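# Move wooden block from bench onto cart floor

## Task

Lift the wooden block from the bench and lay it flat on the floor of the cart, at the cart's handle end next to the profiles. The drop flap must stay open and anything already in place must stay so. At the finish the robot must have released the block, have both hands empty and away from the cart, touch nothing, and be upright and untilted (a fall or a tilt means failure).

## Robot and tools

ROBOT. A Rainbow Robotics RB-Y1: a base on two drive wheels plus two rear casters, a folding leg and torso, a head with head_camera, and two 7-joint arms, each ending in a parallel gripper with a wrist camera (left_wrist_camera, right_wrist_camera) whose case juts sideways and can strike things. The base is 0.58 m wide, extends 0.10 m in front of the drive axle and 0.57 m behind it, and sweeps a 0.58 m radius when spinning in place. It cannot drive sideways. With the starting arm posture the robot is up to 0.73 m wide.

FRAMES. Base frame: origin on the floor midway between the drive wheels, x forward, y left, z up, metres. The chest, left_hand and right_hand lines are given in it; a hand point is midway between its finger pads, fingers along the hand's -z, closing along its x. The printed hand point can be off, more at long reach or under load. base_odometry is in the frame the base had at scene start, counts only wheel turns (slip counts as travel), heading in rad, positive left, -3.142 to 3.142.

move. Does one action and returns state plus one image per requested camera (the pictures line gives their order). An action is: base and/or joints (optionally with min_time_s or contact_limits); or target alone or with min_time_s; or contact_limits alone. No action means just a status read.
- base: one velocity command {x_m_s, turn_rad_s, for_s}. x_m_s is forward speed in m/s (0, or 0.005 to 0.4 in magnitude, negative reverses); turn_rad_s is turning rate in rad/s, positive to the left (0, or 0.02 to 1.509 in magnitude); for_s is duration, 0.1 to 5 s. Omitted velocities are 0. It is a relative motion from wherever the base is. Acceleration is 0.4 m/s² (turns 0.5 rad/s²), so coasting adds up to 1 s (3.1 s for turns). If |x_m_s| + 0.27·|turn_rad_s| exceeds 0.4 both are scaled down.
- joints: a single object of absolute joint targets by name, each in rad (grippers in m of pad opening, 0 to 0.1). Torso: torso_squat_rad 0 to 1.2 (larger lowers the level chest), torso_shift_rad -0.3 to 0.6 (hips forward), torso_pitch_rad -0.2 to 1.4 (forward bow), torso_yaw_rad -1.5 to 1.5 (left positive; raise both arms sideways 0.2 rad or more first). Combined torso limits: squat+shift ≤ 1.52; squat−shift+pitch ≤ 1.57; shift+0.5·pitch−0.4·squat ≤ 0.7; shift+0.3·pitch−0.5·squat ≤ 0.39. Left arm: shoulder_pitch ±2.356 (negative swings forward/up), shoulder_roll 0 to 3.141 (out to the left), shoulder_yaw ±2.094, elbow -2.617 to 0.01 (negative bends), forearm_roll ±3.141, wrist_pitch -1.57 to 1.919, hand_roll ±2.705. Right arm the same except right_shoulder_roll_rad -3.141 to 0 (negative lifts outward). head_pan_rad ±0.523 (left positive), head_tilt_rad -0.35 to 1.57 (down positive).
- target: absolute pose for one hand: side ("left" or "right"), x, y, z in metres in the base frame (-3 to 3), quat_wxyz as the hand lines show it. It is solved once into arm angles, so the hand follows an arc; break long moves into short steps. Status: reached (within 10 mm and 2°), short (with the miss), or refused (with reason). Refused while another move is still running.
- min_time_s: 0.1 to 8 s, the minimum duration of each arm, head and torso motion.
- contact_limits: gripper current cap in mA per gripper (left_gripper_m, right_gripper_m), 200 to 672.5, persists until changed; lower means softer grip.
- cameras: list of camera names, "all", or [] for none.
- blocking: true (default) waits for rest; false returns within about 0.5 s and motion continues.

wait(seconds 0 to 10, cameras): lets time pass and reports state. stop(cameras): brakes all running motions. zoom_image(camera, region [x0,y0,x1,y1] px, max 504×504): closer look at the newest image. read_manual: licence texts only. finished_scene(scene): ends the scene, irreversible.

GRIPPING. Command an opening at least 0.005 m below the object's width; each pad then squeezes at roughly 44 to 55 N and the gripper reads off_target or done, both fine.

RESULTS. move gives done or the worst status word. Statuses: done, moving, off_target (rested away from target, may still push), stopped, contact_stop (torso only), time_out, limit_stop_at_<name> (built-in guard), not_followed with "joint command not followed" (collision check withheld an arm), torque_fault, limit_stop_at_motor_heat. A contact_stop or time_out halts the whole torso group or whole arm group. An unplanned stop, or a refused call, cancels the rest of that reply's move, wait and finished_scene calls. on_its_own lists what the robot did uncommanded. lidar_m: 12 distances in 30° sectors, first straight ahead, going counter-clockwise, seen at 0.23 m height, "-" for none. motor_effort: wheel effort in percent, peak in brackets; a resting wheel normally under 30. wheel_motors_off is 1 when the wheel motors have tripped (2 s). Also reported: joint torques, external torque estimates, wrist force/torque (offset, uncalibrated), motor temperatures.

AVOID. Driving into furniture (the base does not stop on its own); letting the upper body catch under a table edge; heavy loads far ahead of the axle, or hard stops while driving forward, which can tip the robot; arms pressing or hitting each other (keep roughly 0.5 rad outward shoulder roll when both reach forward); contact torques reaching the joint limits (65.8 N m shoulders, 33.8 elbows, 23.5 wrist joints) which freeze the robot for 10 s; motors at 80 °C (warning at 65 °C); dropping the block, releasing it while moving, slamming it, or pushing hard. Time spent thinking lets the simulation run on.

Each tool is called in YAML: its name, and indented under it one key for each argument.

## Session

move:
  joints: {"head_tilt_rad": 0.6, "head_pan_rad": 0.52}
  cameras: ["head_camera"]

move:
  joints: {"head_tilt_rad": 0.6, "head_pan_rad": -0.52}
  cameras: ["head_camera"]

Scene clock: 1.00 s.
Joint torques (N m): left_arm=[-1.56 -0.75 0.68 -0.48 -0.13 -0.55 -0.13] | right_arm=[-3.64 -0.59 -0.78 -1.41 0.04 -0.56 0]
External joint torques (N m): left_arm=[-0.17 -0.9 0.67 0.08 -0.14 -0.13 -0.12] | right_arm=[-0.04 0.53 -0.73 0.22 -0.02 0.03 -0.02]
Motor temperatures (°C): left_arm=[30 28 31 36 34 33 37] | right_arm=[34 30 32 30 36 36 34]
Wrist force (N): left_arm=[-0.1 1.3 -7.8] | right_arm=[-2.6 0.9 -4.7]
Wrist torque (N m): left_arm=[-0.30 0.15 0.11] | right_arm=[-0.08 -0.10 -0.10]
Wrist force, peak (N): left_arm=[0.1 1.6 -7.9] | right_arm=[-2.9 0.8 -5.4]
move: done
base_odometry: x=+0.000 y=+0.000 heading=+0.000
lidar_m: 0.74 1.04 1.57 4.56 1.51 1.06 1.01 1.09 1.44 3.61 1.10 0.79
base_status: not commanded
joint_positions: torso_squat_rad=+0.350 torso_shift_rad=+0.000 torso_pitch_rad=+0.000 torso_yaw_rad=+0.000 left_shoulder_pitch_rad=+0.037 left_shoulder_roll_rad=+0.004 left_shoulder_yaw_rad=-0.043 left_elbow_rad=-0.196 left_forearm_roll_rad=-0.014 left_wrist_pitch_rad=+0.002 left_hand_roll_rad=+0.027 left_gripper_m=+0.099 right_shoulder_pitch_rad=-0.040 right_shoulder_roll_rad=-0.021 right_shoulder_yaw_rad=-0.018 right_elbow_rad=-0.235 right_forearm_roll_rad=+0.049 right_wrist_pitch_rad=-0.014 right_hand_roll_rad=+0.035 right_gripper_m=+0.099 head_pan_rad=+0.520 head_tilt_rad=+0.600
joint_status: all done
wheel_motors_off: 0
motor_effort: left_wheel=+0(1) right_wheel=+0(2)
chest: x=-0.2280 y=+0.0001 z=+1.2475 quat_wxyz=(+1.000, +0.000, +0.000, +0.000) (m; base frame)
left_hand: x=-0.1598 y=+0.2200 z=+0.5653 quat_wxyz=(+0.997, +0.000, -0.079, -0.009) (m; base frame)
right_hand: x=-0.0823 y=-0.2360 z=+0.5770 quat_wxyz=(+0.989, -0.016, -0.142, +0.041) (m; base frame)
pictures: head_camera
camera_calibration:
head_camera: T_world_to_cam=[[0.498239, -0.866471, -0.0314037, 0.147225], [-0.461294, -0.234238, -0.855769, 1.1954], [0.734143, 0.440864, -0.516404, 0.843792], [0, 0, 0, 1]] pos_world=[-0.141388, 0.0355767, 1.46335]

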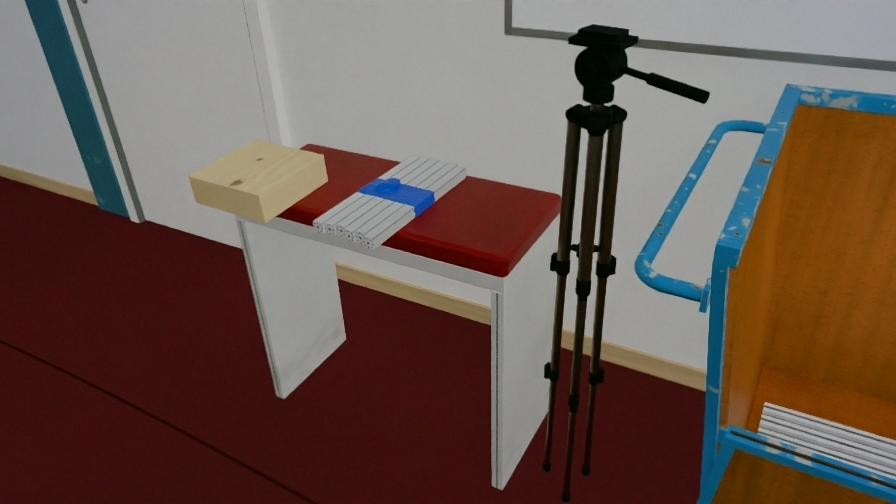

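Scene clock: 2.37 s.
Joint torques (N m): left_arm=[-1.59 -0.46 1.04 -0.49 -0.1 -0.71 -0.12] | right_arm=[-3.61 -0.35 -0.58 -1.65 0.06 -0.53 -0.08]
External joint torques (N m): left_arm=[-0.21 -0.61 1.03 0.07 -0.1 -0.29 -0.11] | right_arm=[-0.01 0.77 -0.53 -0.02 0 0.07 -0.09]
Motor temperatures (°C): left_arm=[30 28 31 36 34 33 37] | right_arm=[34 30 32 30 36 36 34]
Wrist force (N): left_arm=[0.1 1.1 -6.9] | right_arm=[-2.5 1.1 -5.1]
Wrist torque (N m): left_arm=[-0.27 0.17 0.10] | right_arm=[-0.08 -0.08 -0.09]
Wrist force, peak (N): left_arm=[-0.7 1.3 -8.3] | right_arm=[-2.9 1.1 -5.5]
move: done
base_odometry: x=+0.000 y=+0.000 heading=+0.000
lidar_m: 0.74 1.04 1.56 4.57 1.52 1.09 1.03 1.08 1.42 3.60 1.10 0.78
base_status: not commanded
joint_positions: torso_squat_rad=+0.350 torso_shift_rad=+0.000 torso_pitch_rad=+0.000 torso_yaw_rad=+0.000 left_shoulder_pitch_rad=+0.037 left_shoulder_roll_rad=+0.004 left_shoulder_yaw_rad=-0.043 left_elbow_rad=-0.196 left_forearm_roll_rad=-0.014 left_wrist_pitch_rad=+0.002 left_hand_roll_rad=+0.027 left_gripper_m=+0.099 right_shoulder_pitch_rad=-0.040 right_shoulder_roll_rad=-0.021 right_shoulder_yaw_rad=-0.018 right_elbow_rad=-0.235 right_forearm_roll_rad=+0.049 right_wrist_pitch_rad=-0.014 right_hand_roll_rad=+0.035 right_gripper_m=+0.099 head_pan_rad=-0.520 head_tilt_rad=+0.600
joint_status: all done
wheel_motors_off: 0
motor_effort: left_wheel=+0(1) right_wheel=+1(2)
chest: x=-0.2280 y=+0.0001 z=+1.2475 quat_wxyz=(+1.000, +0.000, +0.000, +0.000) (m; base frame)
left_hand: x=-0.1598 y=+0.2200 z=+0.5653 quat_wxyz=(+0.997, +0.000, -0.079, -0.009) (m; base frame)
right_hand: x=-0.0823 y=-0.2360 z=+0.5770 quat_wxyz=(+0.989, -0.016, -0.142, +0.041) (m; base frame)
pictures: head_camera
camera_calibration:
head_camera: T_world_to_cam=[[-0.494993, -0.86833, -0.0314031, -0.0573016], [-0.435421, 0.279164, -0.855848, 1.20074], [0.751925, -0.409965, -0.516273, 0.847415], [0, 0, 0, 1]] pos_world=[-0.142731, -0.0375485, 1.46335]

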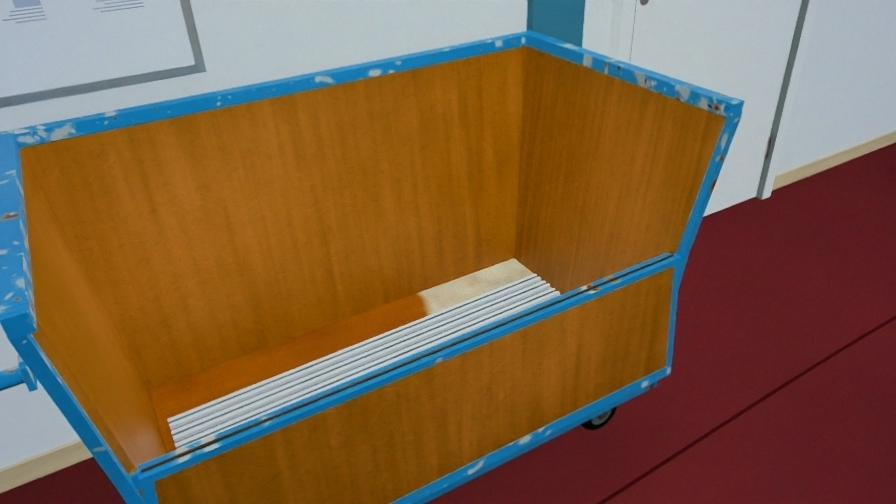

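move:
  base: {"turn_rad_s":-0.8,"for_s":1.96}
  joints: {"torso_squat_rad":0.0,"torso_pitch_rad":0.43,"head_pan_rad":0,"head_tilt_rad":0.6,"left_shoulder_roll_rad":0.3,"right_shoulder_roll_rad":-0.3,"left_shoulder_pitch_rad":-0.2,"right_shoulder_pitch_rad":-0.2,"left_elbow_rad":-1.6,"right_elbow_rad":-1.6,"left_gripper_m":0.0,"right_gripper_m":0.0}
  cameras: []

move:
  base: {"x_m_s":0.25,"for_s":1.2}
  cameras: []

move:
  base: {"turn_rad_s":0.8,"for_s":2.0}
  cameras: ["head_camera"]

Scene clock: 15.20 s.
Joint torques (N m): left_arm=[-5.94 3.04 3.41 -9.21 -0.03 -2.08 -0.1] | right_arm=[-6 -5.83 -3.65 -9.86 0.07 -1.66 -0.02]
External joint torques (N m): left_arm=[0.85 -1.66 0.22 0.65 -0.07 -0.18 -0.06] | right_arm=[0.23 -0.12 -0.35 -0.49 -0.12 0.13 -0.06]
Motor temperatures (°C): left_arm=[30 28 31 36 34 33 37] | right_arm=[34 30 32 30 36 36 34]
Wrist force (N): left_arm=[-5.2 -0.6 -2.8] | right_arm=[-6.7 3.2 -0.6]
Wrist torque (N m): left_arm=[-0.14 -0.14 0.17] | right_arm=[-0.27 -0.39 -0.15]
Wrist force, peak (N): left_arm=[0.2 1.5 -8.5] | right_arm=[-7.1 3.1 0.2]
move: done
base_odometry: x=+0.000 y=+0.000 heading=-1.573
lidar_m: 3.45 1.12 0.78 0.74 1.06 1.56 4.85 1.55 1.10 1.03 1.05 1.42
base_status: done (sent for 1.97 of 1.97 s)
joint_positions: torso_squat_rad=+0.000 torso_shift_rad=+0.000 torso_pitch_rad=+0.430 torso_yaw_rad=+0.000 left_shoulder_pitch_rad=-0.200 left_shoulder_roll_rad=+0.300 left_shoulder_yaw_rad=-0.043 left_elbow_rad=-1.600 left_forearm_roll_rad=-0.014 left_wrist_pitch_rad=+0.002 left_hand_roll_rad=+0.027 left_gripper_m=+0.000 right_shoulder_pitch_rad=-0.200 right_shoulder_roll_rad=-0.300 right_shoulder_yaw_rad=-0.018 right_elbow_rad=-1.600 right_forearm_roll_rad=+0.049 right_wrist_pitch_rad=-0.014 right_hand_roll_rad=+0.035 right_gripper_m=+0.000 head_pan_rad=+0.000 head_tilt_rad=+0.600
joint_status: all done
wheel_motors_off: 0
motor_effort: left_wheel=+18(39) right_wheel=+3(46)
chest: x=-0.0990 y=+0.0001 z=+1.2618 quat_wxyz=(+0.977, +0.000, +0.213, +0.000) (m; base frame)
left_hand: x=+0.3715 y=+0.2482 z=+0.9312 quat_wxyz=(+0.769, +0.041, -0.621, -0.145) (m; base frame)
right_hand: x=+0.3767 y=-0.2772 z=+0.9428 quat_wxyz=(+0.755, -0.094, -0.628, +0.164) (m; base frame)
pictures: none
No camera images: "cameras" was empty.

Scene clock: 17.40 s.
Joint torques (N m): left_arm=[-5.98 3.02 3.46 -9.16 0 -2.08 -0.09] | right_arm=[-6.1 -6 -3.34 -9.87 0.11 -1.77 -0.03]
External joint torques (N m): left_arm=[0.8 -1.68 0.26 0.7 -0.05 -0.18 -0.04] | right_arm=[0.12 -0.29 -0.04 -0.51 -0.09 0.03 -0.07]
Motor temperatures (°C): left_arm=[30 28 31 36 34 33 37] | right_arm=[34 30 32 30 36 36 34]
Wrist force (N): left_arm=[-5.0 -0.7 -2.6] | right_arm=[-6.6 2.9 0.2]
Wrist torque (N m): left_arm=[-0.15 -0.14 0.18] | right_arm=[-0.24 -0.33 -0.15]
Wrist force, peak (N): left_arm=[-6.2 0.3 -3.5] | right_arm=[-7.0 3.5 -0.1]
move: done
base_odometry: x=-0.001 y=-0.300 heading=-1.573
lidar_m: 3.41 1.14 0.80 0.75 0.78 1.82 4.79 1.53 1.09 1.02 1.04 1.38
base_status: done (sent for 1.2 of 1.2 s)
joint_positions: torso_squat_rad=+0.000 torso_shift_rad=+0.000 torso_pitch_rad=+0.430 torso_yaw_rad=+0.000 left_shoulder_pitch_rad=-0.200 left_shoulder_roll_rad=+0.300 left_shoulder_yaw_rad=-0.043 left_elbow_rad=-1.600 left_forearm_roll_rad=-0.014 left_wrist_pitch_rad=+0.002 left_hand_roll_rad=+0.027 left_gripper_m=+0.000 right_shoulder_pitch_rad=-0.200 right_shoulder_roll_rad=-0.300 right_shoulder_yaw_rad=-0.018 right_elbow_rad=-1.600 right_forearm_roll_rad=+0.049 right_wrist_pitch_rad=-0.014 right_hand_roll_rad=+0.035 right_gripper_m=+0.000 head_pan_rad=+0.000 head_tilt_rad=+0.600
joint_status: not commanded
wheel_motors_off: 0
motor_effort: left_wheel=-7(46) right_wheel=+6(41)
chest: x=-0.0990 y=+0.0001 z=+1.2617 quat_wxyz=(+0.977, +0.000, +0.213, +0.000) (m; base frame)
left_hand: x=+0.3715 y=+0.2482 z=+0.9311 quat_wxyz=(+0.769, +0.041, -0.621, -0.145) (m; base frame)
right_hand: x=+0.3766 y=-0.2772 z=+0.9427 quat_wxyz=(+0.755, -0.094, -0.628, +0.164) (m; base frame)
pictures: none
No camera images: "cameras" was empty.

Scene clock: 21.37 s.
Joint torques (N m): left_arm=[-6.19 2.74 3.24 -9.12 -0.07 -2.14 -0.01] | right_arm=[-6.26 -5.99 -3.55 -9.99 0.07 -1.8 0.04]
External joint torques (N m): left_arm=[0.6 -1.96 0.04 0.74 -0.12 -0.24 0.04] | right_arm=[-0.03 -0.28 -0.25 -0.62 -0.12 -0.01 -0.01]
Motor temperatures (°C): left_arm=[30 28 31 36 34 33 37] | right_arm=[34 30 32 30 36 36 34]
Wrist force (N): left_arm=[-5.5 -0.7 -3.0] | right_arm=[-6.9 2.8 -0.5]
Wrist torque (N m): left_arm=[-0.14 -0.16 0.14] | right_arm=[-0.24 -0.39 -0.13]
Wrist force, peak (N): left_arm=[-6.1 -0.1 -3.6] | right_arm=[-7.1 3.3 -0.6]
move: done
base_odometry: x=-0.001 y=-0.300 heading=+0.026
lidar_m: 0.75 0.78 1.82 4.05 1.45 1.06 1.01 1.06 1.47 3.96 1.08 0.80
base_status: done (sent for 2 of 2 s)
joint_positions: torso_squat_rad=+0.000 torso_shift_rad=+0.000 torso_pitch_rad=+0.430 torso_yaw_rad=+0.000 left_shoulder_pitch_rad=-0.200 left_shoulder_roll_rad=+0.300 left_shoulder_yaw_rad=-0.043 left_elbow_rad=-1.600 left_forearm_roll_rad=-0.014 left_wrist_pitch_rad=+0.002 left_hand_roll_rad=+0.027 left_gripper_m=+0.000 right_shoulder_pitch_rad=-0.200 right_shoulder_roll_rad=-0.300 right_shoulder_yaw_rad=-0.018 right_elbow_rad=-1.600 right_forearm_roll_rad=+0.049 right_wrist_pitch_rad=-0.014 right_hand_roll_rad=+0.035 right_gripper_m=+0.000 head_pan_rad=+0.000 head_tilt_rad=+0.600
joint_status: not commanded
wheel_motors_off: 0
motor_effort: left_wheel=+1(40) right_wheel=+20(39)
chest: x=-0.0990 y=+0.0001 z=+1.2618 quat_wxyz=(+0.977, +0.000, +0.213, +0.000) (m; base frame)
left_hand: x=+0.3715 y=+0.2482 z=+0.9311 quat_wxyz=(+0.769, +0.041, -0.621, -0.145) (m; base frame)
right_hand: x=+0.3766 y=-0.2772 z=+0.9427 quat_wxyz=(+0.755, -0.094, -0.628, +0.164) (m; base frame)
pictures: head_camera
camera_calibration:
head_camera: T_world_to_cam=[[-0.0115117, -0.999502, -0.0293945, 0.0413323], [-0.826424, 0.0260594, -0.562445, 0.862111], [0.562931, 0.0178176, -0.826312, 1.1279], [0, 0, 0, 1]] pos_world=[0.0780156, -0.00125082, 1.4181]

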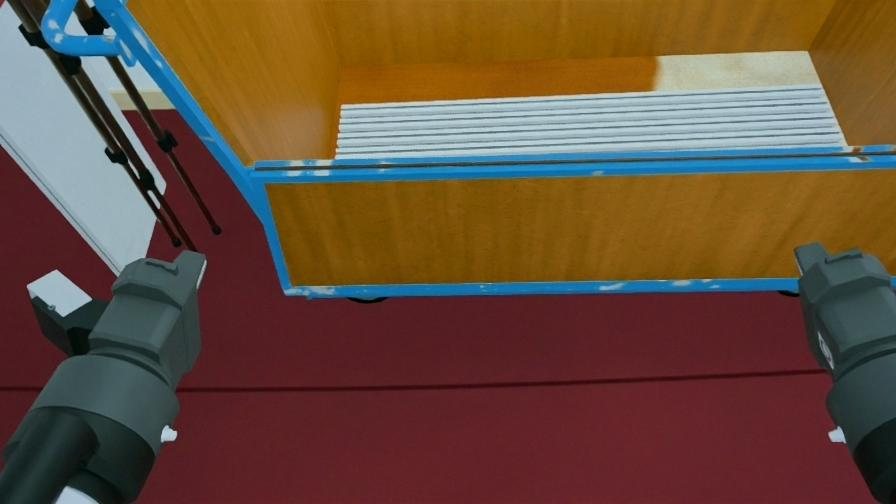

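move:
  base: {"turn_rad_s":0.1,"for_s":0.3}
  joints: {"left_shoulder_pitch_rad":-1.3,"right_shoulder_pitch_rad":-1.3,"left_elbow_rad":-1.7,"right_elbow_rad":-1.7,"left_wrist_pitch_rad":1.4,"right_wrist_pitch_rad":1.4,"left_shoulder_roll_rad":0.25,"right_shoulder_roll_rad":-0.25}
  cameras: []

move:
  joints: {"torso_squat_rad":1.0,"torso_shift_rad":0.35,"torso_pitch_rad":0.9,"head_tilt_rad":0.3}
  cameras: []

move:
  target: {"side":"left","x":0.60,"y":0.14,"z":0.76,"quat_wxyz":[1,0,0,0]}
  cameras: []

move:
  target: {"side":"right","x":0.60,"y":-0.2,"z":0.76,"quat_wxyz":[1,0,0,0]}
  cameras: ["head_camera"]

Scene clock: 33.90 s.
Joint torques (N m): left_arm=[-19.2 3.55 3.87 -7.18 -0.6 -2.27 -0.02] | right_arm=[-21.3 -4.26 -2.7 -8.06 0.65 -1.85 -0.08]
External joint torques (N m): left_arm=[2.1 -1.25 0.88 0.51 -0.05 -0.5 0.02] | right_arm=[-0.28 1.24 -0.6 -0.71 0.03 -0.14 -0.12]
Motor temperatures (°C): left_arm=[31 28 31 36 34 33 37] | right_arm=[34 30 32 31 36 36 34]
Wrist force (N): left_arm=[-4.7 0.4 -5.3] | right_arm=[-5.8 2.6 -2.1]
Wrist torque (N m): left_arm=[-0.25 -0.11 0.16] | right_arm=[-0.23 -0.25 -0.14]
Wrist force, peak (N): left_arm=[-6.0 -0.2 -4.0] | right_arm=[-7.6 2.9 -0.6]
move: done
base_odometry: x=-0.001 y=-0.300 heading=+0.055
lidar_m: 0.75 0.81 1.83 3.64 1.42 1.05 1.01 1.08 1.49 4.40 1.05 0.79
base_status: done (sent for 0.3 of 0.3 s)
joint_positions: torso_squat_rad=+0.000 torso_shift_rad=+0.000 torso_pitch_rad=+0.430 torso_yaw_rad=+0.000 left_shoulder_pitch_rad=-1.300 left_shoulder_roll_rad=+0.250 left_shoulder_yaw_rad=-0.043 left_elbow_rad=-1.700 left_forearm_roll_rad=-0.014 left_wrist_pitch_rad=+1.400 left_hand_roll_rad=+0.027 left_gripper_m=+0.000 right_shoulder_pitch_rad=-1.300 right_shoulder_roll_rad=-0.250 right_shoulder_yaw_rad=-0.018 right_elbow_rad=-1.700 right_forearm_roll_rad=+0.049 right_wrist_pitch_rad=+1.400 right_hand_roll_rad=+0.035 right_gripper_m=+0.000 head_pan_rad=+0.000 head_tilt_rad=+0.600
joint_status: all done
wheel_motors_off: 0
motor_effort: left_wheel=+0(12) right_wheel=+21(39)
chest: x=-0.0990 y=+0.0001 z=+1.2618 quat_wxyz=(+0.977, +0.000, +0.213, +0.000) (m; base frame)
left_hand: x=+0.5252 y=+0.0899 z=+1.2607 quat_wxyz=(+0.825, +0.049, -0.538, -0.168) (m; base frame)
right_hand: x=+0.5315 y=-0.1182 z=+1.2680 quat_wxyz=(+0.823, -0.074, -0.541, +0.157) (m; base frame)
pictures: none
No camera images: "cameras" was empty.

Scene clock: 38.07 s.
Joint torques (N m): left_arm=[-16.36 0.93 2.21 -8.94 -0.25 -1.59 -0.05] | right_arm=[-17.16 -2.1 -1.74 -9.87 0.43 -1.42 0.01]
External joint torques (N m): left_arm=[0.84 -1.23 0.75 0.62 0.03 -0.3 -0.02] | right_arm=[-0.45 1.05 -0.71 -0.81 -0.07 -0.2 -0.02]
Motor temperatures (°C): left_arm=[31 28 31 36 34 33 37] | right_arm=[34 30 32 31 36 36 34]
Wrist force (N): left_arm=[-2.8 0.5 -7.3] | right_arm=[-4.9 2.0 -3.7]
Wrist torque (N m): left_arm=[-0.25 0.00 0.15] | right_arm=[-0.15 -0.27 -0.11]
Wrist force, peak (N): left_arm=[-3.4 0.7 -7.3] | right_arm=[-6.5 2.5 -2.7]
move: done
base_odometry: x=-0.001 y=-0.300 heading=+0.055
lidar_m: 0.75 0.79 1.82 3.65 1.41 1.04 1.01 1.07 1.50 4.41 1.05 0.78
base_status: not commanded
joint_positions: torso_squat_rad=+1.000 torso_shift_rad=+0.350 torso_pitch_rad=+0.900 torso_yaw_rad=+0.000 left_shoulder_pitch_rad=-1.300 left_shoulder_roll_rad=+0.250 left_shoulder_yaw_rad=-0.043 left_elbow_rad=-1.700 left_forearm_roll_rad=-0.014 left_wrist_pitch_rad=+1.400 left_hand_roll_rad=+0.027 left_gripper_m=+0.000 right_shoulder_pitch_rad=-1.300 right_shoulder_roll_rad=-0.250 right_shoulder_yaw_rad=-0.018 right_elbow_rad=-1.700 right_forearm_roll_rad=+0.049 right_wrist_pitch_rad=+1.400 right_hand_roll_rad=+0.035 right_gripper_m=+0.000 head_pan_rad=+0.000 head_tilt_rad=+0.300
joint_status: all done
wheel_motors_off: 0
motor_effort: left_wheel=-8(8) right_wheel=+14(23)
chest: x=+0.1441 y=+0.0000 z=+0.8281 quat_wxyz=(+0.900, +0.000, +0.435, +0.000) (m; base frame)
left_hand: x=+0.7000 y=+0.0898 z=+0.5442 quat_wxyz=(+0.927, +0.009, -0.330, -0.175) (m; base frame)
right_hand: x=+0.7090 y=-0.1183 z=+0.5479 quat_wxyz=(+0.926, -0.036, -0.334, +0.170) (m; base frame)
pictures: none
No camera images: "cameras" was empty.

Scene clock: 39.83 s.
Joint torques (N m): left_arm=[-17.41 3.55 9.72 0.53 -0.29 -0.66 -0.38] | right_arm=[-16.97 -2.3 -1.74 -9.9 0.47 -1.28 0.07]
External joint torques (N m): left_arm=[2.3 -1.82 -0.04 0.49 -0.32 -0.6 -0.38] | right_arm=[-0.26 0.86 -0.71 -0.84 -0.04 -0.06 0.04]
Motor temperatures (°C): left_arm=[31 28 31 36 34 33 37] | right_arm=[34 30 32 31 36 36 34]
Wrist force (N): left_arm=[1.6 1.0 -7.5] | right_arm=[-4.6 2.1 -3.4]
Wrist torque (N m): left_arm=[-0.24 0.32 0.06] | right_arm=[-0.20 -0.20 -0.11]
Wrist force, peak (N): left_arm=[1.0 1.1 -8.3] | right_arm=[-4.8 2.5 -4.2]
move: done
base_odometry: x=-0.001 y=-0.300 heading=+0.055
lidar_m: 0.75 0.80 1.81 3.65 1.39 1.04 1.01 1.07 1.50 4.39 1.05 0.78
base_status: not commanded
joint_positions: torso_squat_rad=+1.000 torso_shift_rad=+0.350 torso_pitch_rad=+0.900 torso_yaw_rad=+0.000 left_shoulder_pitch_rad=-2.342 left_shoulder_roll_rad=+1.155 left_shoulder_yaw_rad=-0.957 left_elbow_rad=-1.594 left_forearm_roll_rad=+1.627 left_wrist_pitch_rad=+1.919 left_hand_roll_rad=+1.073 left_gripper_m=+0.000 right_shoulder_pitch_rad=-1.300 right_shoulder_roll_rad=-0.250 right_shoulder_yaw_rad=-0.018 right_elbow_rad=-1.700 right_forearm_roll_rad=+0.049 right_wrist_pitch_rad=+1.400 right_hand_roll_rad=+0.035 right_gripper_m=+0.000 head_pan_rad=+0.000 head_tilt_rad=+0.300
joint_status: all done
wheel_motors_off: 0
motor_effort: left_wheel=-7(9) right_wheel=+12(15)
chest: x=+0.1440 y=+0.0001 z=+0.8281 quat_wxyz=(+0.900, +0.000, +0.435, +0.000) (m; base frame)
left_hand: x=+0.6000 y=+0.1402 z=+0.7605 quat_wxyz=(+1.000, -0.001, -0.001, +0.000) (m; base frame)
left_hand_status: reached (checked arc, planned for 1.4 s): 0 mm and 0.2 deg off.
right_hand: x=+0.7090 y=-0.1182 z=+0.5481 quat_wxyz=(+0.926, -0.036, -0.334, +0.170) (m; base frame)
pictures: none
No camera images: "cameras" was empty.

Scene clock: 41.57 s.
Joint torques (N m): left_arm=[-17.74 3.9 10.11 0.53 -0.16 -0.4 -0.28] | right_arm=[-18.1 -4.92 -8.2 0.26 0.44 -0.09 0.23]
External joint torques (N m): left_arm=[1.97 -1.49 0.34 0.49 -0.19 -0.34 -0.28] | right_arm=[-0.37 1.51 1.11 0.25 0.22 -0.06 0.22]
Motor temperatures (°C): left_arm=[31 28 31 36 34 33 37] | right_arm=[34 30 32 31 36 36 34]
Wrist force (N): left_arm=[1.6 1.5 -8.3] | right_arm=[-1.2 0.8 -5.2]
Wrist torque (N m): left_arm=[-0.32 0.27 0.09] | right_arm=[-0.03 -0.04 -0.07]
Wrist force, peak (N): left_arm=[1.3 1.4 -8.5] | right_arm=[-5.8 1.2 -4.6]
move: done
base_odometry: x=-0.001 y=-0.300 heading=+0.055
lidar_m: 0.75 0.80 1.81 3.66 1.41 1.04 1.00 1.07 1.50 4.41 1.05 0.79
base_status: not commanded
joint_positions: torso_squat_rad=+1.000 torso_shift_rad=+0.350 torso_pitch_rad=+0.900 torso_yaw_rad=+0.000 left_shoulder_pitch_rad=-2.342 left_shoulder_roll_rad=+1.155 left_shoulder_yaw_rad=-0.957 left_elbow_rad=-1.594 left_forearm_roll_rad=+1.627 left_wrist_pitch_rad=+1.919 left_hand_roll_rad=+1.073 left_gripper_m=+0.000 right_shoulder_pitch_rad=-2.250 right_shoulder_roll_rad=-1.320 right_shoulder_yaw_rad=+0.883 right_elbow_rad=-1.644 right_forearm_roll_rad=-1.636 right_wrist_pitch_rad=+1.919 right_hand_roll_rad=-0.951 right_gripper_m=+0.000 head_pan_rad=+0.000 head_tilt_rad=+0.300
joint_status: all done
wheel_motors_off: 0
motor_effort: left_wheel=-8(9) right_wheel=+13(16)
chest: x=+0.1440 y=+0.0000 z=+0.8282 quat_wxyz=(+0.900, +0.000, +0.435, +0.000) (m; base frame)
left_hand: x=+0.6000 y=+0.1401 z=+0.7604 quat_wxyz=(+1.000, -0.001, -0.001, +0.000) (m; base frame)
right_hand: x=+0.6001 y=-0.2008 z=+0.7605 quat_wxyz=(+1.000, +0.003, -0.004, -0.001) (m; base frame)
right_hand_status: reached (checked arc, planned for 1.4 s): 1 mm and 0.6 deg off.
pictures: head_camera
camera_calibration:
head_camera: T_world_to_cam=[[-0.0163167, -0.999502, -0.0270262, 0.0295237], [-0.909586, 0.0260621, -0.414698, 0.725469], [0.415196, 0.0178161, -0.909557, 0.665272], [0, 0, 0, 1]] pos_world=[0.384139, -0.00125081, 0.906752]

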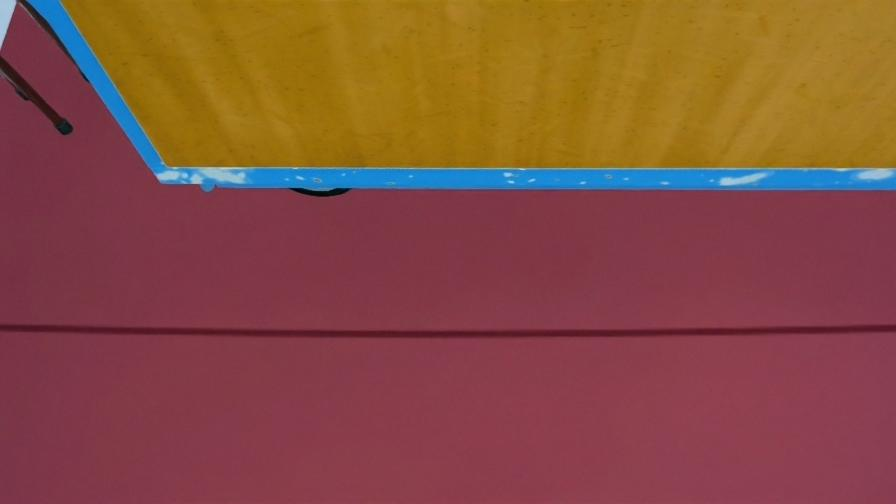

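move:
  joints: {"left_shoulder_pitch_rad":-0.3,"left_shoulder_roll_rad":0.25,"left_shoulder_yaw_rad":0,"left_elbow_rad":-0.6,"left_forearm_roll_rad":0,"left_wrist_pitch_rad":0,"left_hand_roll_rad":0}
  cameras: []

move:
  base: {"x_m_s":0.25,"for_s":1.24}
  cameras: ["head_camera","right_wrist_camera"]

Scene clock: 50.07 s.
Joint torques (N m): left_arm=[8.88 3.36 2.86 0.88 0.05 -0.23 0.12] | right_arm=[-18.27 -5.07 -8.24 0.09 0.12 0 0.2]
External joint torques (N m): left_arm=[-1.88 -0.45 1.89 -0.51 0.04 -0.17 0.11] | right_arm=[-0.53 1.36 1.07 0.08 -0.1 0.03 0.2]
Motor temperatures (°C): left_arm=[31 28 31 36 34 33 37] | right_arm=[34 30 32 31 36 36 34]
Wrist force (N): left_arm=[1.5 -0.1 -7.6] | right_arm=[-0.7 0.9 -5.0]
Wrist torque (N m): left_arm=[-0.21 0.23 0.07] | right_arm=[-0.06 0.02 -0.08]
Wrist force, peak (N): left_arm=[-0.1 1.9 -8.9] | right_arm=[-1.0 1.0 -5.8]
move: done
base_odometry: x=-0.001 y=-0.300 heading=+0.055
lidar_m: 0.76 0.80 1.83 3.66 1.42 1.04 1.01 1.07 1.50 4.40 1.05 0.79
base_status: not commanded
joint_positions: torso_squat_rad=+1.000 torso_shift_rad=+0.350 torso_pitch_rad=+0.900 torso_yaw_rad=+0.000 left_shoulder_pitch_rad=-0.300 left_shoulder_roll_rad=+0.250 left_shoulder_yaw_rad=+0.000 left_elbow_rad=-0.600 left_forearm_roll_rad=+0.000 left_wrist_pitch_rad=+0.000 left_hand_roll_rad=+0.000 left_gripper_m=+0.000 right_shoulder_pitch_rad=-2.250 right_shoulder_roll_rad=-1.320 right_shoulder_yaw_rad=+0.883 right_elbow_rad=-1.644 right_forearm_roll_rad=-1.635 right_wrist_pitch_rad=+1.919 right_hand_roll_rad=-0.951 right_gripper_m=+0.000 head_pan_rad=+0.000 head_tilt_rad=+0.300
joint_status: all done
wheel_motors_off: 0
motor_effort: left_wheel=-4(9) right_wheel=+14(15)
chest: x=+0.1440 y=+0.0001 z=+0.8281 quat_wxyz=(+0.900, +0.000, +0.435, +0.000) (m; base frame)
left_hand: x=+0.0560 y=+0.3530 z=+0.1559 quat_wxyz=(+0.992, +0.067, +0.003, -0.108) (m; base frame)
right_hand: x=+0.6001 y=-0.2008 z=+0.7605 quat_wxyz=(+1.000, +0.003, -0.004, -0.001) (m; base frame)
pictures: none
No camera images: "cameras" was empty.

Scene clock: 52.23 s.
Joint torques (N m): left_arm=[10.14 2.83 2.61 1.21 0.14 -0.28 0.1] | right_arm=[-18.38 -5.31 -8.54 0.24 0.24 0.01 0.17]
External joint torques (N m): left_arm=[-0.56 -0.98 1.64 -0.18 0.13 -0.21 0.09] | right_arm=[-0.65 1.12 0.77 0.23 0.02 0.03 0.17]
Motor temperatures (°C): left_arm=[31 28 31 36 34 33 37] | right_arm=[34 30 32 31 36 36 34]
Wrist force (N): left_arm=[1.4 0.3 -7.5] | right_arm=[-0.9 0.9 -5.0]
Wrist torque (N m): left_arm=[-0.23 0.21 0.07] | right_arm=[-0.06 -0.03 -0.06]
Wrist force, peak (N): left_arm=[1.0 0.2 -8.8] | right_arm=[-1.4 0.5 -5.6]
move: done
base_odometry: x=+0.307 y=-0.283 heading=+0.055
lidar_m: 0.43 0.47 1.02 4.72 1.84 1.35 1.32 1.38 1.95 4.44 0.62 0.46
base_status: done (sent for 1.23 of 1.23 s)
joint_positions: torso_squat_rad=+1.000 torso_shift_rad=+0.350 torso_pitch_rad=+0.900 torso_yaw_rad=+0.000 left_shoulder_pitch_rad=-0.300 left_shoulder_roll_rad=+0.250 left_shoulder_yaw_rad=+0.000 left_elbow_rad=-0.600 left_forearm_roll_rad=+0.000 left_wrist_pitch_rad=+0.000 left_hand_roll_rad=+0.000 left_gripper_m=+0.000 right_shoulder_pitch_rad=-2.250 right_shoulder_roll_rad=-1.320 right_shoulder_yaw_rad=+0.883 right_elbow_rad=-1.644 right_forearm_roll_rad=-1.635 right_wrist_pitch_rad=+1.919 right_hand_roll_rad=-0.951 right_gripper_m=+0.000 head_pan_rad=+0.000 head_tilt_rad=+0.300
joint_status: not commanded
wheel_motors_off: 0
motor_effort: left_wheel=-3(24) right_wheel=-1(40)
chest: x=+0.1441 y=+0.0001 z=+0.8281 quat_wxyz=(+0.900, +0.000, +0.435, +0.000) (m; base frame)
left_hand: x=+0.0563 y=+0.3530 z=+0.1558 quat_wxyz=(+0.992, +0.067, +0.003, -0.108) (m; base frame)
right_hand: x=+0.6002 y=-0.2008 z=+0.7603 quat_wxyz=(+1.000, +0.003, -0.004, -0.001) (m; base frame)
pictures: head_camera, right_wrist_camera
camera_calibration:
head_camera: T_world_to_cam=[[-0.01623, -0.999504, -0.0269862, 0.0294528], [-0.909663, 0.0259635, -0.414536, 0.725401], [0.415031, 0.0178204, -0.909633, 0.665272], [0, 0, 0, 1]] pos_world=[0.38424, -0.00125112, 0.906653]
right_wrist_camera: T_world_to_cam=[[-0.999059, -0.0262639, -0.0345041, 0.619368], [-0.0402157, 0.858795, 0.510739, -0.164691], [0.0162179, 0.511646, -0.859043, 0.818365], [0, 0, 0, 1]] pos_world=[0.59889, -0.26101, 0.808495]

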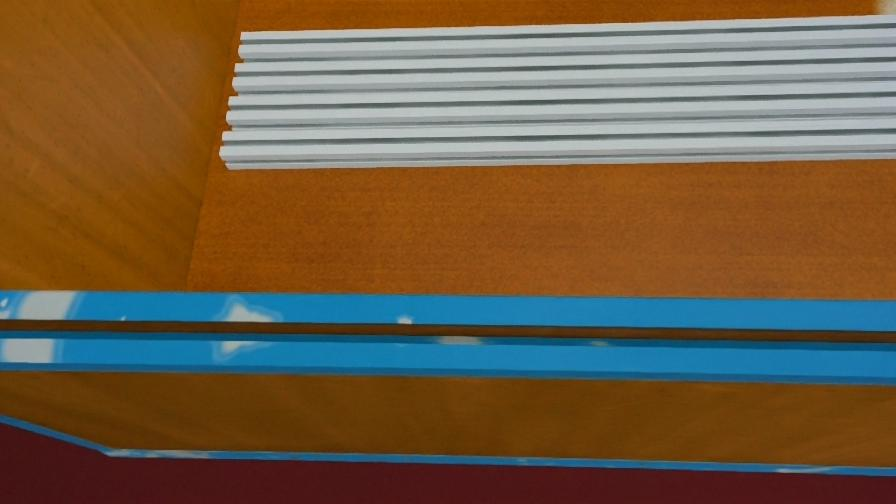

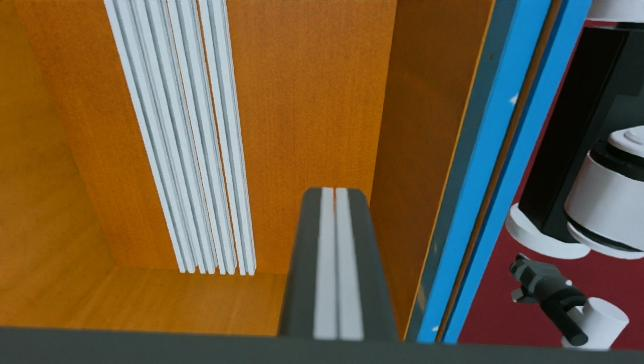

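move:
  target: {"side":"right","x":0.62,"y":-0.2,"z":0.55,"quat_wxyz":[1,0,0,0]}
  cameras: []

move:
  target: {"side":"right","x":0.63,"y":-0.2,"z":0.40,"quat_wxyz":[1,0,0,0]}
  cameras: ["head_camera","right_wrist_camera"]

Scene clock: 56.30 s.
Joint torques (N m): left_arm=[9.83 2.89 2.63 1.35 0.16 -0.35 0.17] | right_arm=[-20.02 -9.63 -10.09 -1.32 0.03 0.23 0.01]
External joint torques (N m): left_arm=[-0.86 -0.92 1.65 -0.04 0.14 -0.28 0.17] | right_arm=[-1.67 -0.12 -0.48 0.29 -0.2 0.24 0.01]
Motor temperatures (°C): left_arm=[31 28 31 36 34 33 37] | right_arm=[34 30 32 31 36 36 34]
Wrist force (N): left_arm=[1.6 0.2 -7.9] | right_arm=[-1.0 0.6 -5.7]
Wrist torque (N m): left_arm=[-0.21 0.29 0.11] | right_arm=[-0.01 -0.02 -0.07]
Wrist force, peak (N): left_arm=[1.5 0.7 -8.5] | right_arm=[-1.2 1.1 -6.8]
move: done
base_odometry: x=+0.307 y=-0.283 heading=+0.055
lidar_m: 0.45 0.47 1.03 4.72 1.84 1.35 1.32 1.40 1.95 4.43 0.62 0.46
base_status: not commanded
joint_positions: torso_squat_rad=+1.000 torso_shift_rad=+0.350 torso_pitch_rad=+0.900 torso_yaw_rad=+0.000 left_shoulder_pitch_rad=-0.300 left_shoulder_roll_rad=+0.250 left_shoulder_yaw_rad=+0.000 left_elbow_rad=-0.600 left_forearm_roll_rad=+0.000 left_wrist_pitch_rad=+0.000 left_hand_roll_rad=+0.000 left_gripper_m=+0.000 right_shoulder_pitch_rad=-1.880 right_shoulder_roll_rad=-1.199 right_shoulder_yaw_rad=+1.057 right_elbow_rad=-1.544 right_forearm_roll_rad=-1.355 right_wrist_pitch_rad=+1.461 right_hand_roll_rad=-0.857 right_gripper_m=+0.000 head_pan_rad=+0.000 head_tilt_rad=+0.300
joint_status: all done
wheel_motors_off: 0
motor_effort: left_wheel=+0(3) right_wheel=+3(6)
chest: x=+0.1441 y=+0.0000 z=+0.8281 quat_wxyz=(+0.900, +0.000, +0.435, +0.000) (m; base frame)
left_hand: x=+0.0563 y=+0.3530 z=+0.1558 quat_wxyz=(+0.992, +0.067, +0.003, -0.108) (m; base frame)
right_hand: x=+0.6197 y=-0.2001 z=+0.5498 quat_wxyz=(+1.000, +0.000, +0.000, +0.000) (m; base frame)
right_hand_status: reached (checked arc, planned for 0.7 s): 0 mm and 0.0 deg off.
pictures: none
No camera images: "cameras" was empty.

Scene clock: 57.63 s.
Joint torques (N m): left_arm=[9.97 2.8 2.89 1.31 0.2 -0.27 0.05] | right_arm=[-20.34 -9.91 -7.26 -1.74 0.14 0.04 -0.03]
External joint torques (N m): left_arm=[-0.73 -1.02 1.92 -0.08 0.19 -0.21 0.05] | right_arm=[-1.28 -0.49 -0.11 0.22 -0.08 0.07 -0.03]
Motor temperatures (°C): left_arm=[31 28 31 36 34 33 37] | right_arm=[34 30 32 31 36 36 34]
Wrist force (N): left_arm=[0.6 0.9 -6.7] | right_arm=[-0.8 0.8 -4.6]
Wrist torque (N m): left_arm=[-0.30 0.15 0.08] | right_arm=[-0.12 0.02 -0.09]
Wrist force, peak (N): left_arm=[1.7 0.1 -8.3] | right_arm=[-1.0 1.7 -6.4]
move: done
base_odometry: x=+0.307 y=-0.283 heading=+0.055
lidar_m: 0.44 0.47 1.03 4.73 1.84 1.36 1.31 1.40 1.94 4.44 0.62 0.47
base_status: not commanded
joint_positions: torso_squat_rad=+1.000 torso_shift_rad=+0.350 torso_pitch_rad=+0.900 torso_yaw_rad=+0.000 left_shoulder_pitch_rad=-0.300 left_shoulder_roll_rad=+0.250 left_shoulder_yaw_rad=+0.000 left_elbow_rad=-0.600 left_forearm_roll_rad=+0.000 left_wrist_pitch_rad=+0.000 left_hand_roll_rad=+0.000 left_gripper_m=+0.000 right_shoulder_pitch_rad=-1.728 right_shoulder_roll_rad=-0.914 right_shoulder_yaw_rad=+1.147 right_elbow_rad=-1.076 right_forearm_roll_rad=-1.225 right_wrist_pitch_rad=+1.152 right_hand_roll_rad=-0.667 right_gripper_m=+0.000 head_pan_rad=+0.000 head_tilt_rad=+0.300
joint_status: all done
wheel_motors_off: 0
motor_effort: left_wheel=-1(2) right_wheel=+3(4)
chest: x=+0.1441 y=+0.0000 z=+0.8281 quat_wxyz=(+0.900, +0.000, +0.435, +0.000) (m; base frame)
left_hand: x=+0.0562 y=+0.3531 z=+0.1559 quat_wxyz=(+0.992, +0.067, +0.003, -0.108) (m; base frame)
right_hand: x=+0.6291 y=-0.1999 z=+0.4003 quat_wxyz=(+1.000, +0.000, -0.002, +0.000) (m; base frame)
right_hand_status: reached (checked arc, planned for 0.8 s): 1 mm and 0.3 deg off.
pictures: head_camera, right_wrist_camera
camera_calibration:
head_camera: T_world_to_cam=[[-0.0163184, -0.999502, -0.0270248, 0.0295221], [-0.909662, 0.0260598, -0.414532, 0.725397], [0.415029, 0.0178189, -0.909634, 0.665273], [0, 0, 0, 1]] pos_world=[0.384239, -0.00125083, 0.906653]
right_wrist_camera: T_world_to_cam=[[-0.999123, -0.0283999, -0.0307641, 0.633951], [-0.0400764, 0.861384, 0.506371, 0.0217775], [0.0121188, 0.50716, -0.861767, 0.510854], [0, 0, 0, 1]] pos_world=[0.628077, -0.259839, 0.448712]

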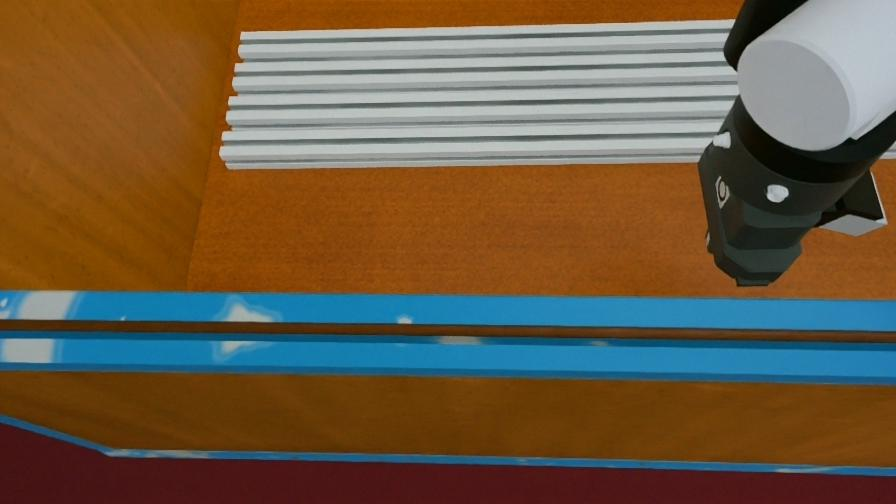

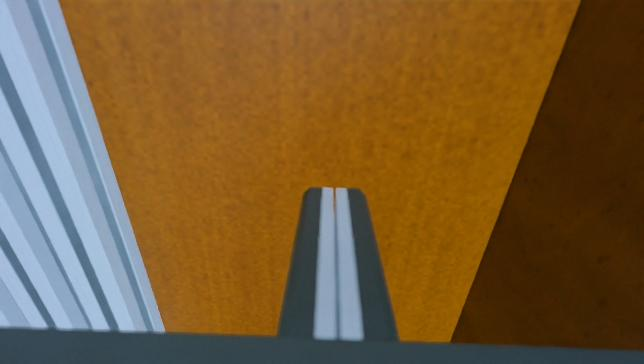

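move:
  target: {"side":"right","x":0.63,"y":-0.2,"z":0.338,"quat_wxyz":[1,0,0,0]}
  min_time_s: 1
  cameras: ["right_wrist_camera"]

Scene clock: 63.93 s.
Joint torques (N m): left_arm=[9.61 2.75 2.82 1.34 0.18 -0.32 0.11] | right_arm=[-19.13 -8.02 -4.93 -0.95 0.04 -0.02 0.05]
External joint torques (N m): left_arm=[-1.09 -1.07 1.85 -0.05 0.17 -0.25 0.11] | right_arm=[0.22 0.4 -0.31 0.52 -0.17 0.03 0.05]
Motor temperatures (°C): left_arm=[31 28 31 36 34 33 37] | right_arm=[34 30 32 31 36 36 34]
Wrist force (N): left_arm=[1.2 0.3 -7.9] | right_arm=[-1.2 0.9 -5.3]
Wrist torque (N m): left_arm=[-0.24 0.22 0.08] | right_arm=[-0.08 -0.02 -0.08]
Wrist force, peak (N): left_arm=[1.1 0.6 -8.6] | right_arm=[-1.1 0.9 -5.8]
move: done
base_odometry: x=+0.307 y=-0.283 heading=+0.055
lidar_m: 0.44 0.47 1.03 4.73 1.84 1.37 1.32 1.40 1.94 4.43 0.63 0.47
base_status: not commanded
joint_positions: torso_squat_rad=+1.000 torso_shift_rad=+0.350 torso_pitch_rad=+0.900 torso_yaw_rad=+0.000 left_shoulder_pitch_rad=-0.300 left_shoulder_roll_rad=+0.250 left_shoulder_yaw_rad=+0.000 left_elbow_rad=-0.600 left_forearm_roll_rad=+0.000 left_wrist_pitch_rad=+0.000 left_hand_roll_rad=+0.000 left_gripper_m=+0.000 right_shoulder_pitch_rad=-1.701 right_shoulder_roll_rad=-0.704 right_shoulder_yaw_rad=+1.146 right_elbow_rad=-0.681 right_forearm_roll_rad=-1.240 right_wrist_pitch_rad=+1.005 right_hand_roll_rad=-0.470 right_gripper_m=+0.000 head_pan_rad=+0.000 head_tilt_rad=+0.300
joint_status: all done
wheel_motors_off: 0
motor_effort: left_wheel=+0(2) right_wheel=+0(3)
chest: x=+0.1441 y=+0.0000 z=+0.8281 quat_wxyz=(+0.900, +0.000, +0.435, +0.000) (m; base frame)
left_hand: x=+0.0562 y=+0.3531 z=+0.1558 quat_wxyz=(+0.992, +0.067, +0.003, -0.108) (m; base frame)
right_hand: x=+0.6292 y=-0.1998 z=+0.3383 quat_wxyz=(+1.000, +0.000, -0.004, +0.000) (m; base frame)
right_hand_status: reached (checked arc, planned for 1.0 s): 1 mm and 0.5 deg off.
pictures: right_wrist_camera
camera_calibration:
right_wrist_camera: T_world_to_cam=[[-0.999008, -0.0282797, -0.0343866, 0.633322], [-0.0418087, 0.861381, 0.506236, 0.0542637], [0.0153038, 0.507171, -0.861709, 0.455482], [0, 0, 0, 1]] pos_world=[0.627992, -0.259839, 0.386801]

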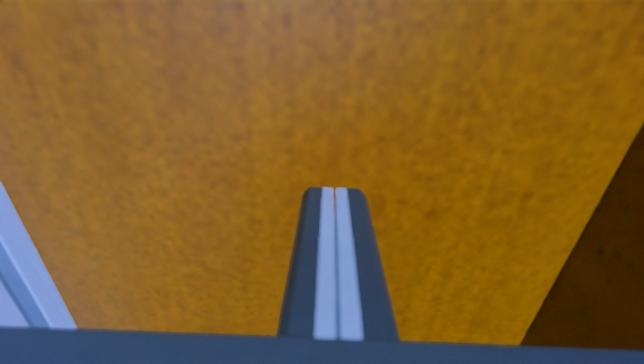

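move:
  target: {"side":"right","x":0.63,"y":-0.2,"z":0.318,"quat_wxyz":[1,0,0,0]}
  min_time_s: 1.2
  cameras: []

move:
  base: {"x_m_s":0.1,"for_s":1.2}
  cameras: ["head_camera","right_wrist_camera"]

Scene clock: 67.10 s.
Joint torques (N m): left_arm=[10.08 2.81 2.68 1.48 0.2 -0.28 0.06] | right_arm=[-21.09 -6.14 -4.18 -0.4 -0.09 -0.03 0.11]
External joint torques (N m): left_arm=[-0.61 -1.01 1.7 0.09 0.19 -0.21 0.06] | right_arm=[-1.45 1.38 -1.61 0.59 -0.3 0.02 0.11]
Motor temperatures (°C): left_arm=[31 28 31 36 34 33 37] | right_arm=[34 30 32 30 36 36 34]
Wrist force (N): left_arm=[1.2 -0.2 -7.8] | right_arm=[-0.2 0.7 -5.3]
Wrist torque (N m): left_arm=[-0.20 0.21 0.09] | right_arm=[-0.06 0.03 -0.07]
Wrist force, peak (N): left_arm=[1.4 0.7 -8.5] | right_arm=[-0.8 0.8 -5.9]
move: done
base_odometry: x=+0.307 y=-0.283 heading=+0.055
lidar_m: 0.44 0.48 1.02 4.72 1.84 1.36 1.32 1.39 1.94 4.44 0.63 0.46
base_status: not commanded
joint_positions: torso_squat_rad=+1.000 torso_shift_rad=+0.350 torso_pitch_rad=+0.900 torso_yaw_rad=+0.000 left_shoulder_pitch_rad=-0.300 left_shoulder_roll_rad=+0.250 left_shoulder_yaw_rad=+0.000 left_elbow_rad=-0.600 left_forearm_roll_rad=+0.000 left_wrist_pitch_rad=+0.000 left_hand_roll_rad=+0.000 left_gripper_m=+0.000 right_shoulder_pitch_rad=-1.726 right_shoulder_roll_rad=-0.556 right_shoulder_yaw_rad=+1.114 right_elbow_rad=-0.375 right_forearm_roll_rad=-1.288 right_wrist_pitch_rad=+0.939 right_hand_roll_rad=-0.288 right_gripper_m=+0.000 head_pan_rad=+0.000 head_tilt_rad=+0.300
joint_status: all done
wheel_motors_off: 0
motor_effort: left_wheel=-1(2) right_wheel=+1(3)
chest: x=+0.1441 y=+0.0000 z=+0.8281 quat_wxyz=(+0.900, +0.000, +0.435, +0.000) (m; base frame)
left_hand: x=+0.0562 y=+0.3531 z=+0.1558 quat_wxyz=(+0.992, +0.067, +0.003, -0.108) (m; base frame)
right_hand: x=+0.6290 y=-0.2002 z=+0.3181 quat_wxyz=(+1.000, +0.000, -0.004, +0.000) (m; base frame)
right_hand_status: reached (checked arc, planned for 1.2 s): 1 mm and 0.5 deg off.
pictures: none
No camera images: "cameras" was empty.

Scene clock: 68.87 s.
Joint torques (N m): left_arm=[10.03 2.71 2.49 1.44 0.06 -0.25 0.03] | right_arm=[-20.29 -6.51 -4.15 -0.24 -0.01 0.04 0.18]
External joint torques (N m): left_arm=[-0.66 -1.1 1.51 0.05 0.05 -0.18 0.02] | right_arm=[-0.64 1.01 -1.59 0.75 -0.22 0.1 0.18]
Motor temperatures (°C): left_arm=[31 28 31 36 34 33 37] | right_arm=[35 30 32 30 36 36 34]
Wrist force (N): left_arm=[0.9 0.4 -8.3] | right_arm=[-1.2 0.8 -5.3]
Wrist torque (N m): left_arm=[-0.22 0.19 0.08] | right_arm=[-0.06 -0.07 -0.09]
Wrist force, peak (N): left_arm=[0.8 -0.2 -8.7] | right_arm=[-0.9 1.0 -6.0]
move: done
base_odometry: x=+0.427 y=-0.276 heading=+0.055
lidar_m: 0.32 0.35 0.49 4.87 2.00 1.49 1.43 1.53 2.13 4.04 0.47 0.33
base_status: done (sent for 1.2 of 1.2 s)
joint_positions: torso_squat_rad=+1.000 torso_shift_rad=+0.350 torso_pitch_rad=+0.900 torso_yaw_rad=+0.000 left_shoulder_pitch_rad=-0.300 left_shoulder_roll_rad=+0.250 left_shoulder_yaw_rad=+0.000 left_elbow_rad=-0.600 left_forearm_roll_rad=+0.000 left_wrist_pitch_rad=+0.000 left_hand_roll_rad=+0.000 left_gripper_m=+0.000 right_shoulder_pitch_rad=-1.726 right_shoulder_roll_rad=-0.556 right_shoulder_yaw_rad=+1.114 right_elbow_rad=-0.375 right_forearm_roll_rad=-1.288 right_wrist_pitch_rad=+0.939 right_hand_roll_rad=-0.288 right_gripper_m=+0.000 head_pan_rad=+0.000 head_tilt_rad=+0.300
joint_status: not commanded
wheel_motors_off: 0
motor_effort: left_wheel=-1(21) right_wheel=-2(24)
chest: x=+0.1441 y=+0.0000 z=+0.8281 quat_wxyz=(+0.900, +0.000, +0.435, +0.000) (m; base frame)
left_hand: x=+0.0563 y=+0.3530 z=+0.1558 quat_wxyz=(+0.992, +0.067, +0.003, -0.108) (m; base frame)
right_hand: x=+0.6292 y=-0.2002 z=+0.3182 quat_wxyz=(+1.000, +0.000, -0.004, +0.000) (m; base frame)
pictures: head_camera, right_wrist_camera
camera_calibration:
head_camera: T_world_to_cam=[[-0.0163215, -0.999501, -0.0270262, 0.0295245], [-0.909662, 0.0260633, -0.414532, 0.725397], [0.415029, 0.0178189, -0.909634, 0.665274], [0, 0, 0, 1]] pos_world=[0.384239, -0.00125082, 0.906653]
right_wrist_camera: T_world_to_cam=[[-0.99898, -0.0287112, -0.0348471, 0.63266], [-0.0424084, 0.861552, 0.505894, 0.0652975], [0.0154977, 0.506856, -0.861891, 0.438091], [0, 0, 0, 1]] pos_world=[0.627995, -0.260142, 0.366599]

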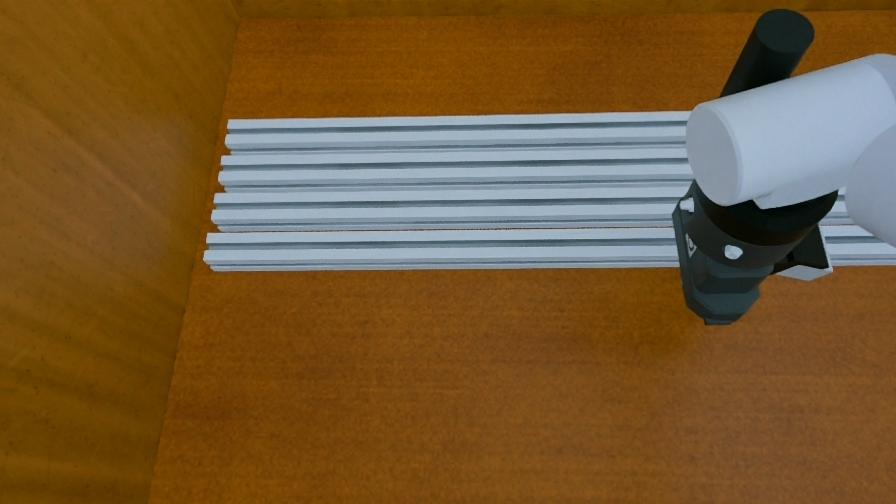

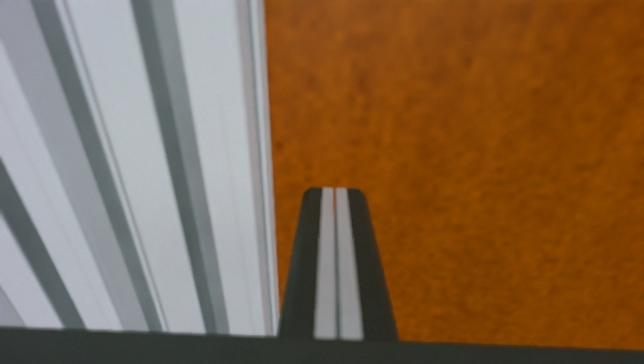

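move:
  base: {"x_m_s":0.08,"for_s":1.3}
  cameras: ["head_camera","right_wrist_camera"]

Scene clock: 71.87 s.
Joint torques (N m): left_arm=[10.24 2.73 2.47 1.47 0.18 -0.21 0.05] | right_arm=[-21.88 -7.03 -4.58 -0.62 0.29 -0.67 0.08]
External joint torques (N m): left_arm=[-0.46 -1.08 1.5 0.08 0.16 -0.14 0.04] | right_arm=[-2.24 0.49 -2.02 0.37 0.09 -0.62 0.08]
Motor temperatures (°C): left_arm=[31 28 31 36 34 33 37] | right_arm=[35 30 32 30 36 36 34]
Wrist force (N): left_arm=[1.1 0.2 -8.0] | right_arm=[-3.0 0.6 -4.4]
Wrist torque (N m): left_arm=[-0.19 0.20 0.07] | right_arm=[-0.06 0.05 -0.10]
Wrist force, peak (N): left_arm=[1.0 0.5 -8.7] | right_arm=[-9.5 0.9 -3.2]
move: done
base_odometry: x=+0.531 y=-0.270 heading=+0.055
lidar_m: 0.22 0.24 0.34 4.51 2.15 1.59 1.54 1.64 2.28 0.83 0.32 0.22
base_status: done (sent for 1.3 of 1.3 s)
joint_positions: torso_squat_rad=+1.000 torso_shift_rad=+0.350 torso_pitch_rad=+0.900 torso_yaw_rad=+0.000 left_shoulder_pitch_rad=-0.300 left_shoulder_roll_rad=+0.250 left_shoulder_yaw_rad=+0.000 left_elbow_rad=-0.600 left_forearm_roll_rad=+0.000 left_wrist_pitch_rad=+0.000 left_hand_roll_rad=+0.000 left_gripper_m=+0.000 right_shoulder_pitch_rad=-1.726 right_shoulder_roll_rad=-0.556 right_shoulder_yaw_rad=+1.114 right_elbow_rad=-0.375 right_forearm_roll_rad=-1.288 right_wrist_pitch_rad=+0.939 right_hand_roll_rad=-0.288 right_gripper_m=+0.000 head_pan_rad=+0.000 head_tilt_rad=+0.300
joint_status: not commanded
wheel_motors_off: 0
motor_effort: left_wheel=-1(23) right_wheel=+1(24)
chest: x=+0.1441 y=+0.0000 z=+0.8281 quat_wxyz=(+0.900, +0.000, +0.435, +0.000) (m; base frame)
left_hand: x=+0.0563 y=+0.3530 z=+0.1558 quat_wxyz=(+0.992, +0.067, +0.003, -0.108) (m; base frame)
right_hand: x=+0.6289 y=-0.2002 z=+0.3180 quat_wxyz=(+1.000, +0.000, -0.004, +0.000) (m; base frame)
pictures: head_camera, right_wrist_camera
camera_calibration:
head_camera: T_world_to_cam=[[-0.0163215, -0.999501, -0.0270262, 0.0295245], [-0.909662, 0.0260633, -0.414532, 0.725397], [0.415029, 0.0178189, -0.909634, 0.665274], [0, 0, 0, 1]] pos_world=[0.384239, -0.00125082, 0.906653]
right_wrist_camera: T_world_to_cam=[[-0.999005, -0.028615, -0.0342129, 0.632159], [-0.0420031, 0.861596, 0.505854, 0.0651565], [0.0150027, 0.506788, -0.86194, 0.438236], [0, 0, 0, 1]] pos_world=[0.627692, -0.260142, 0.366402]

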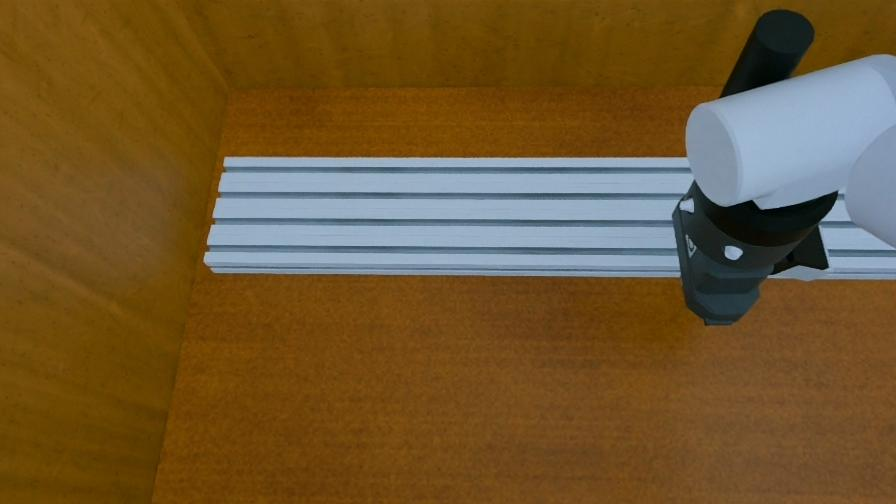

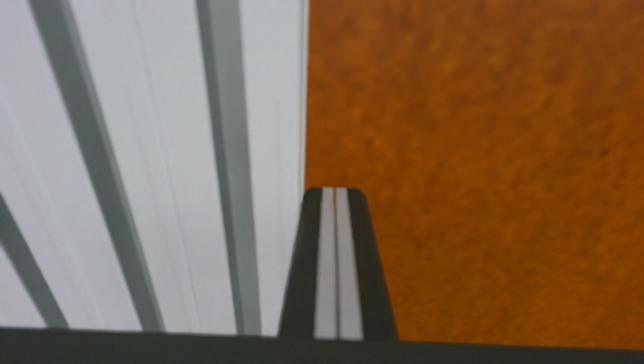

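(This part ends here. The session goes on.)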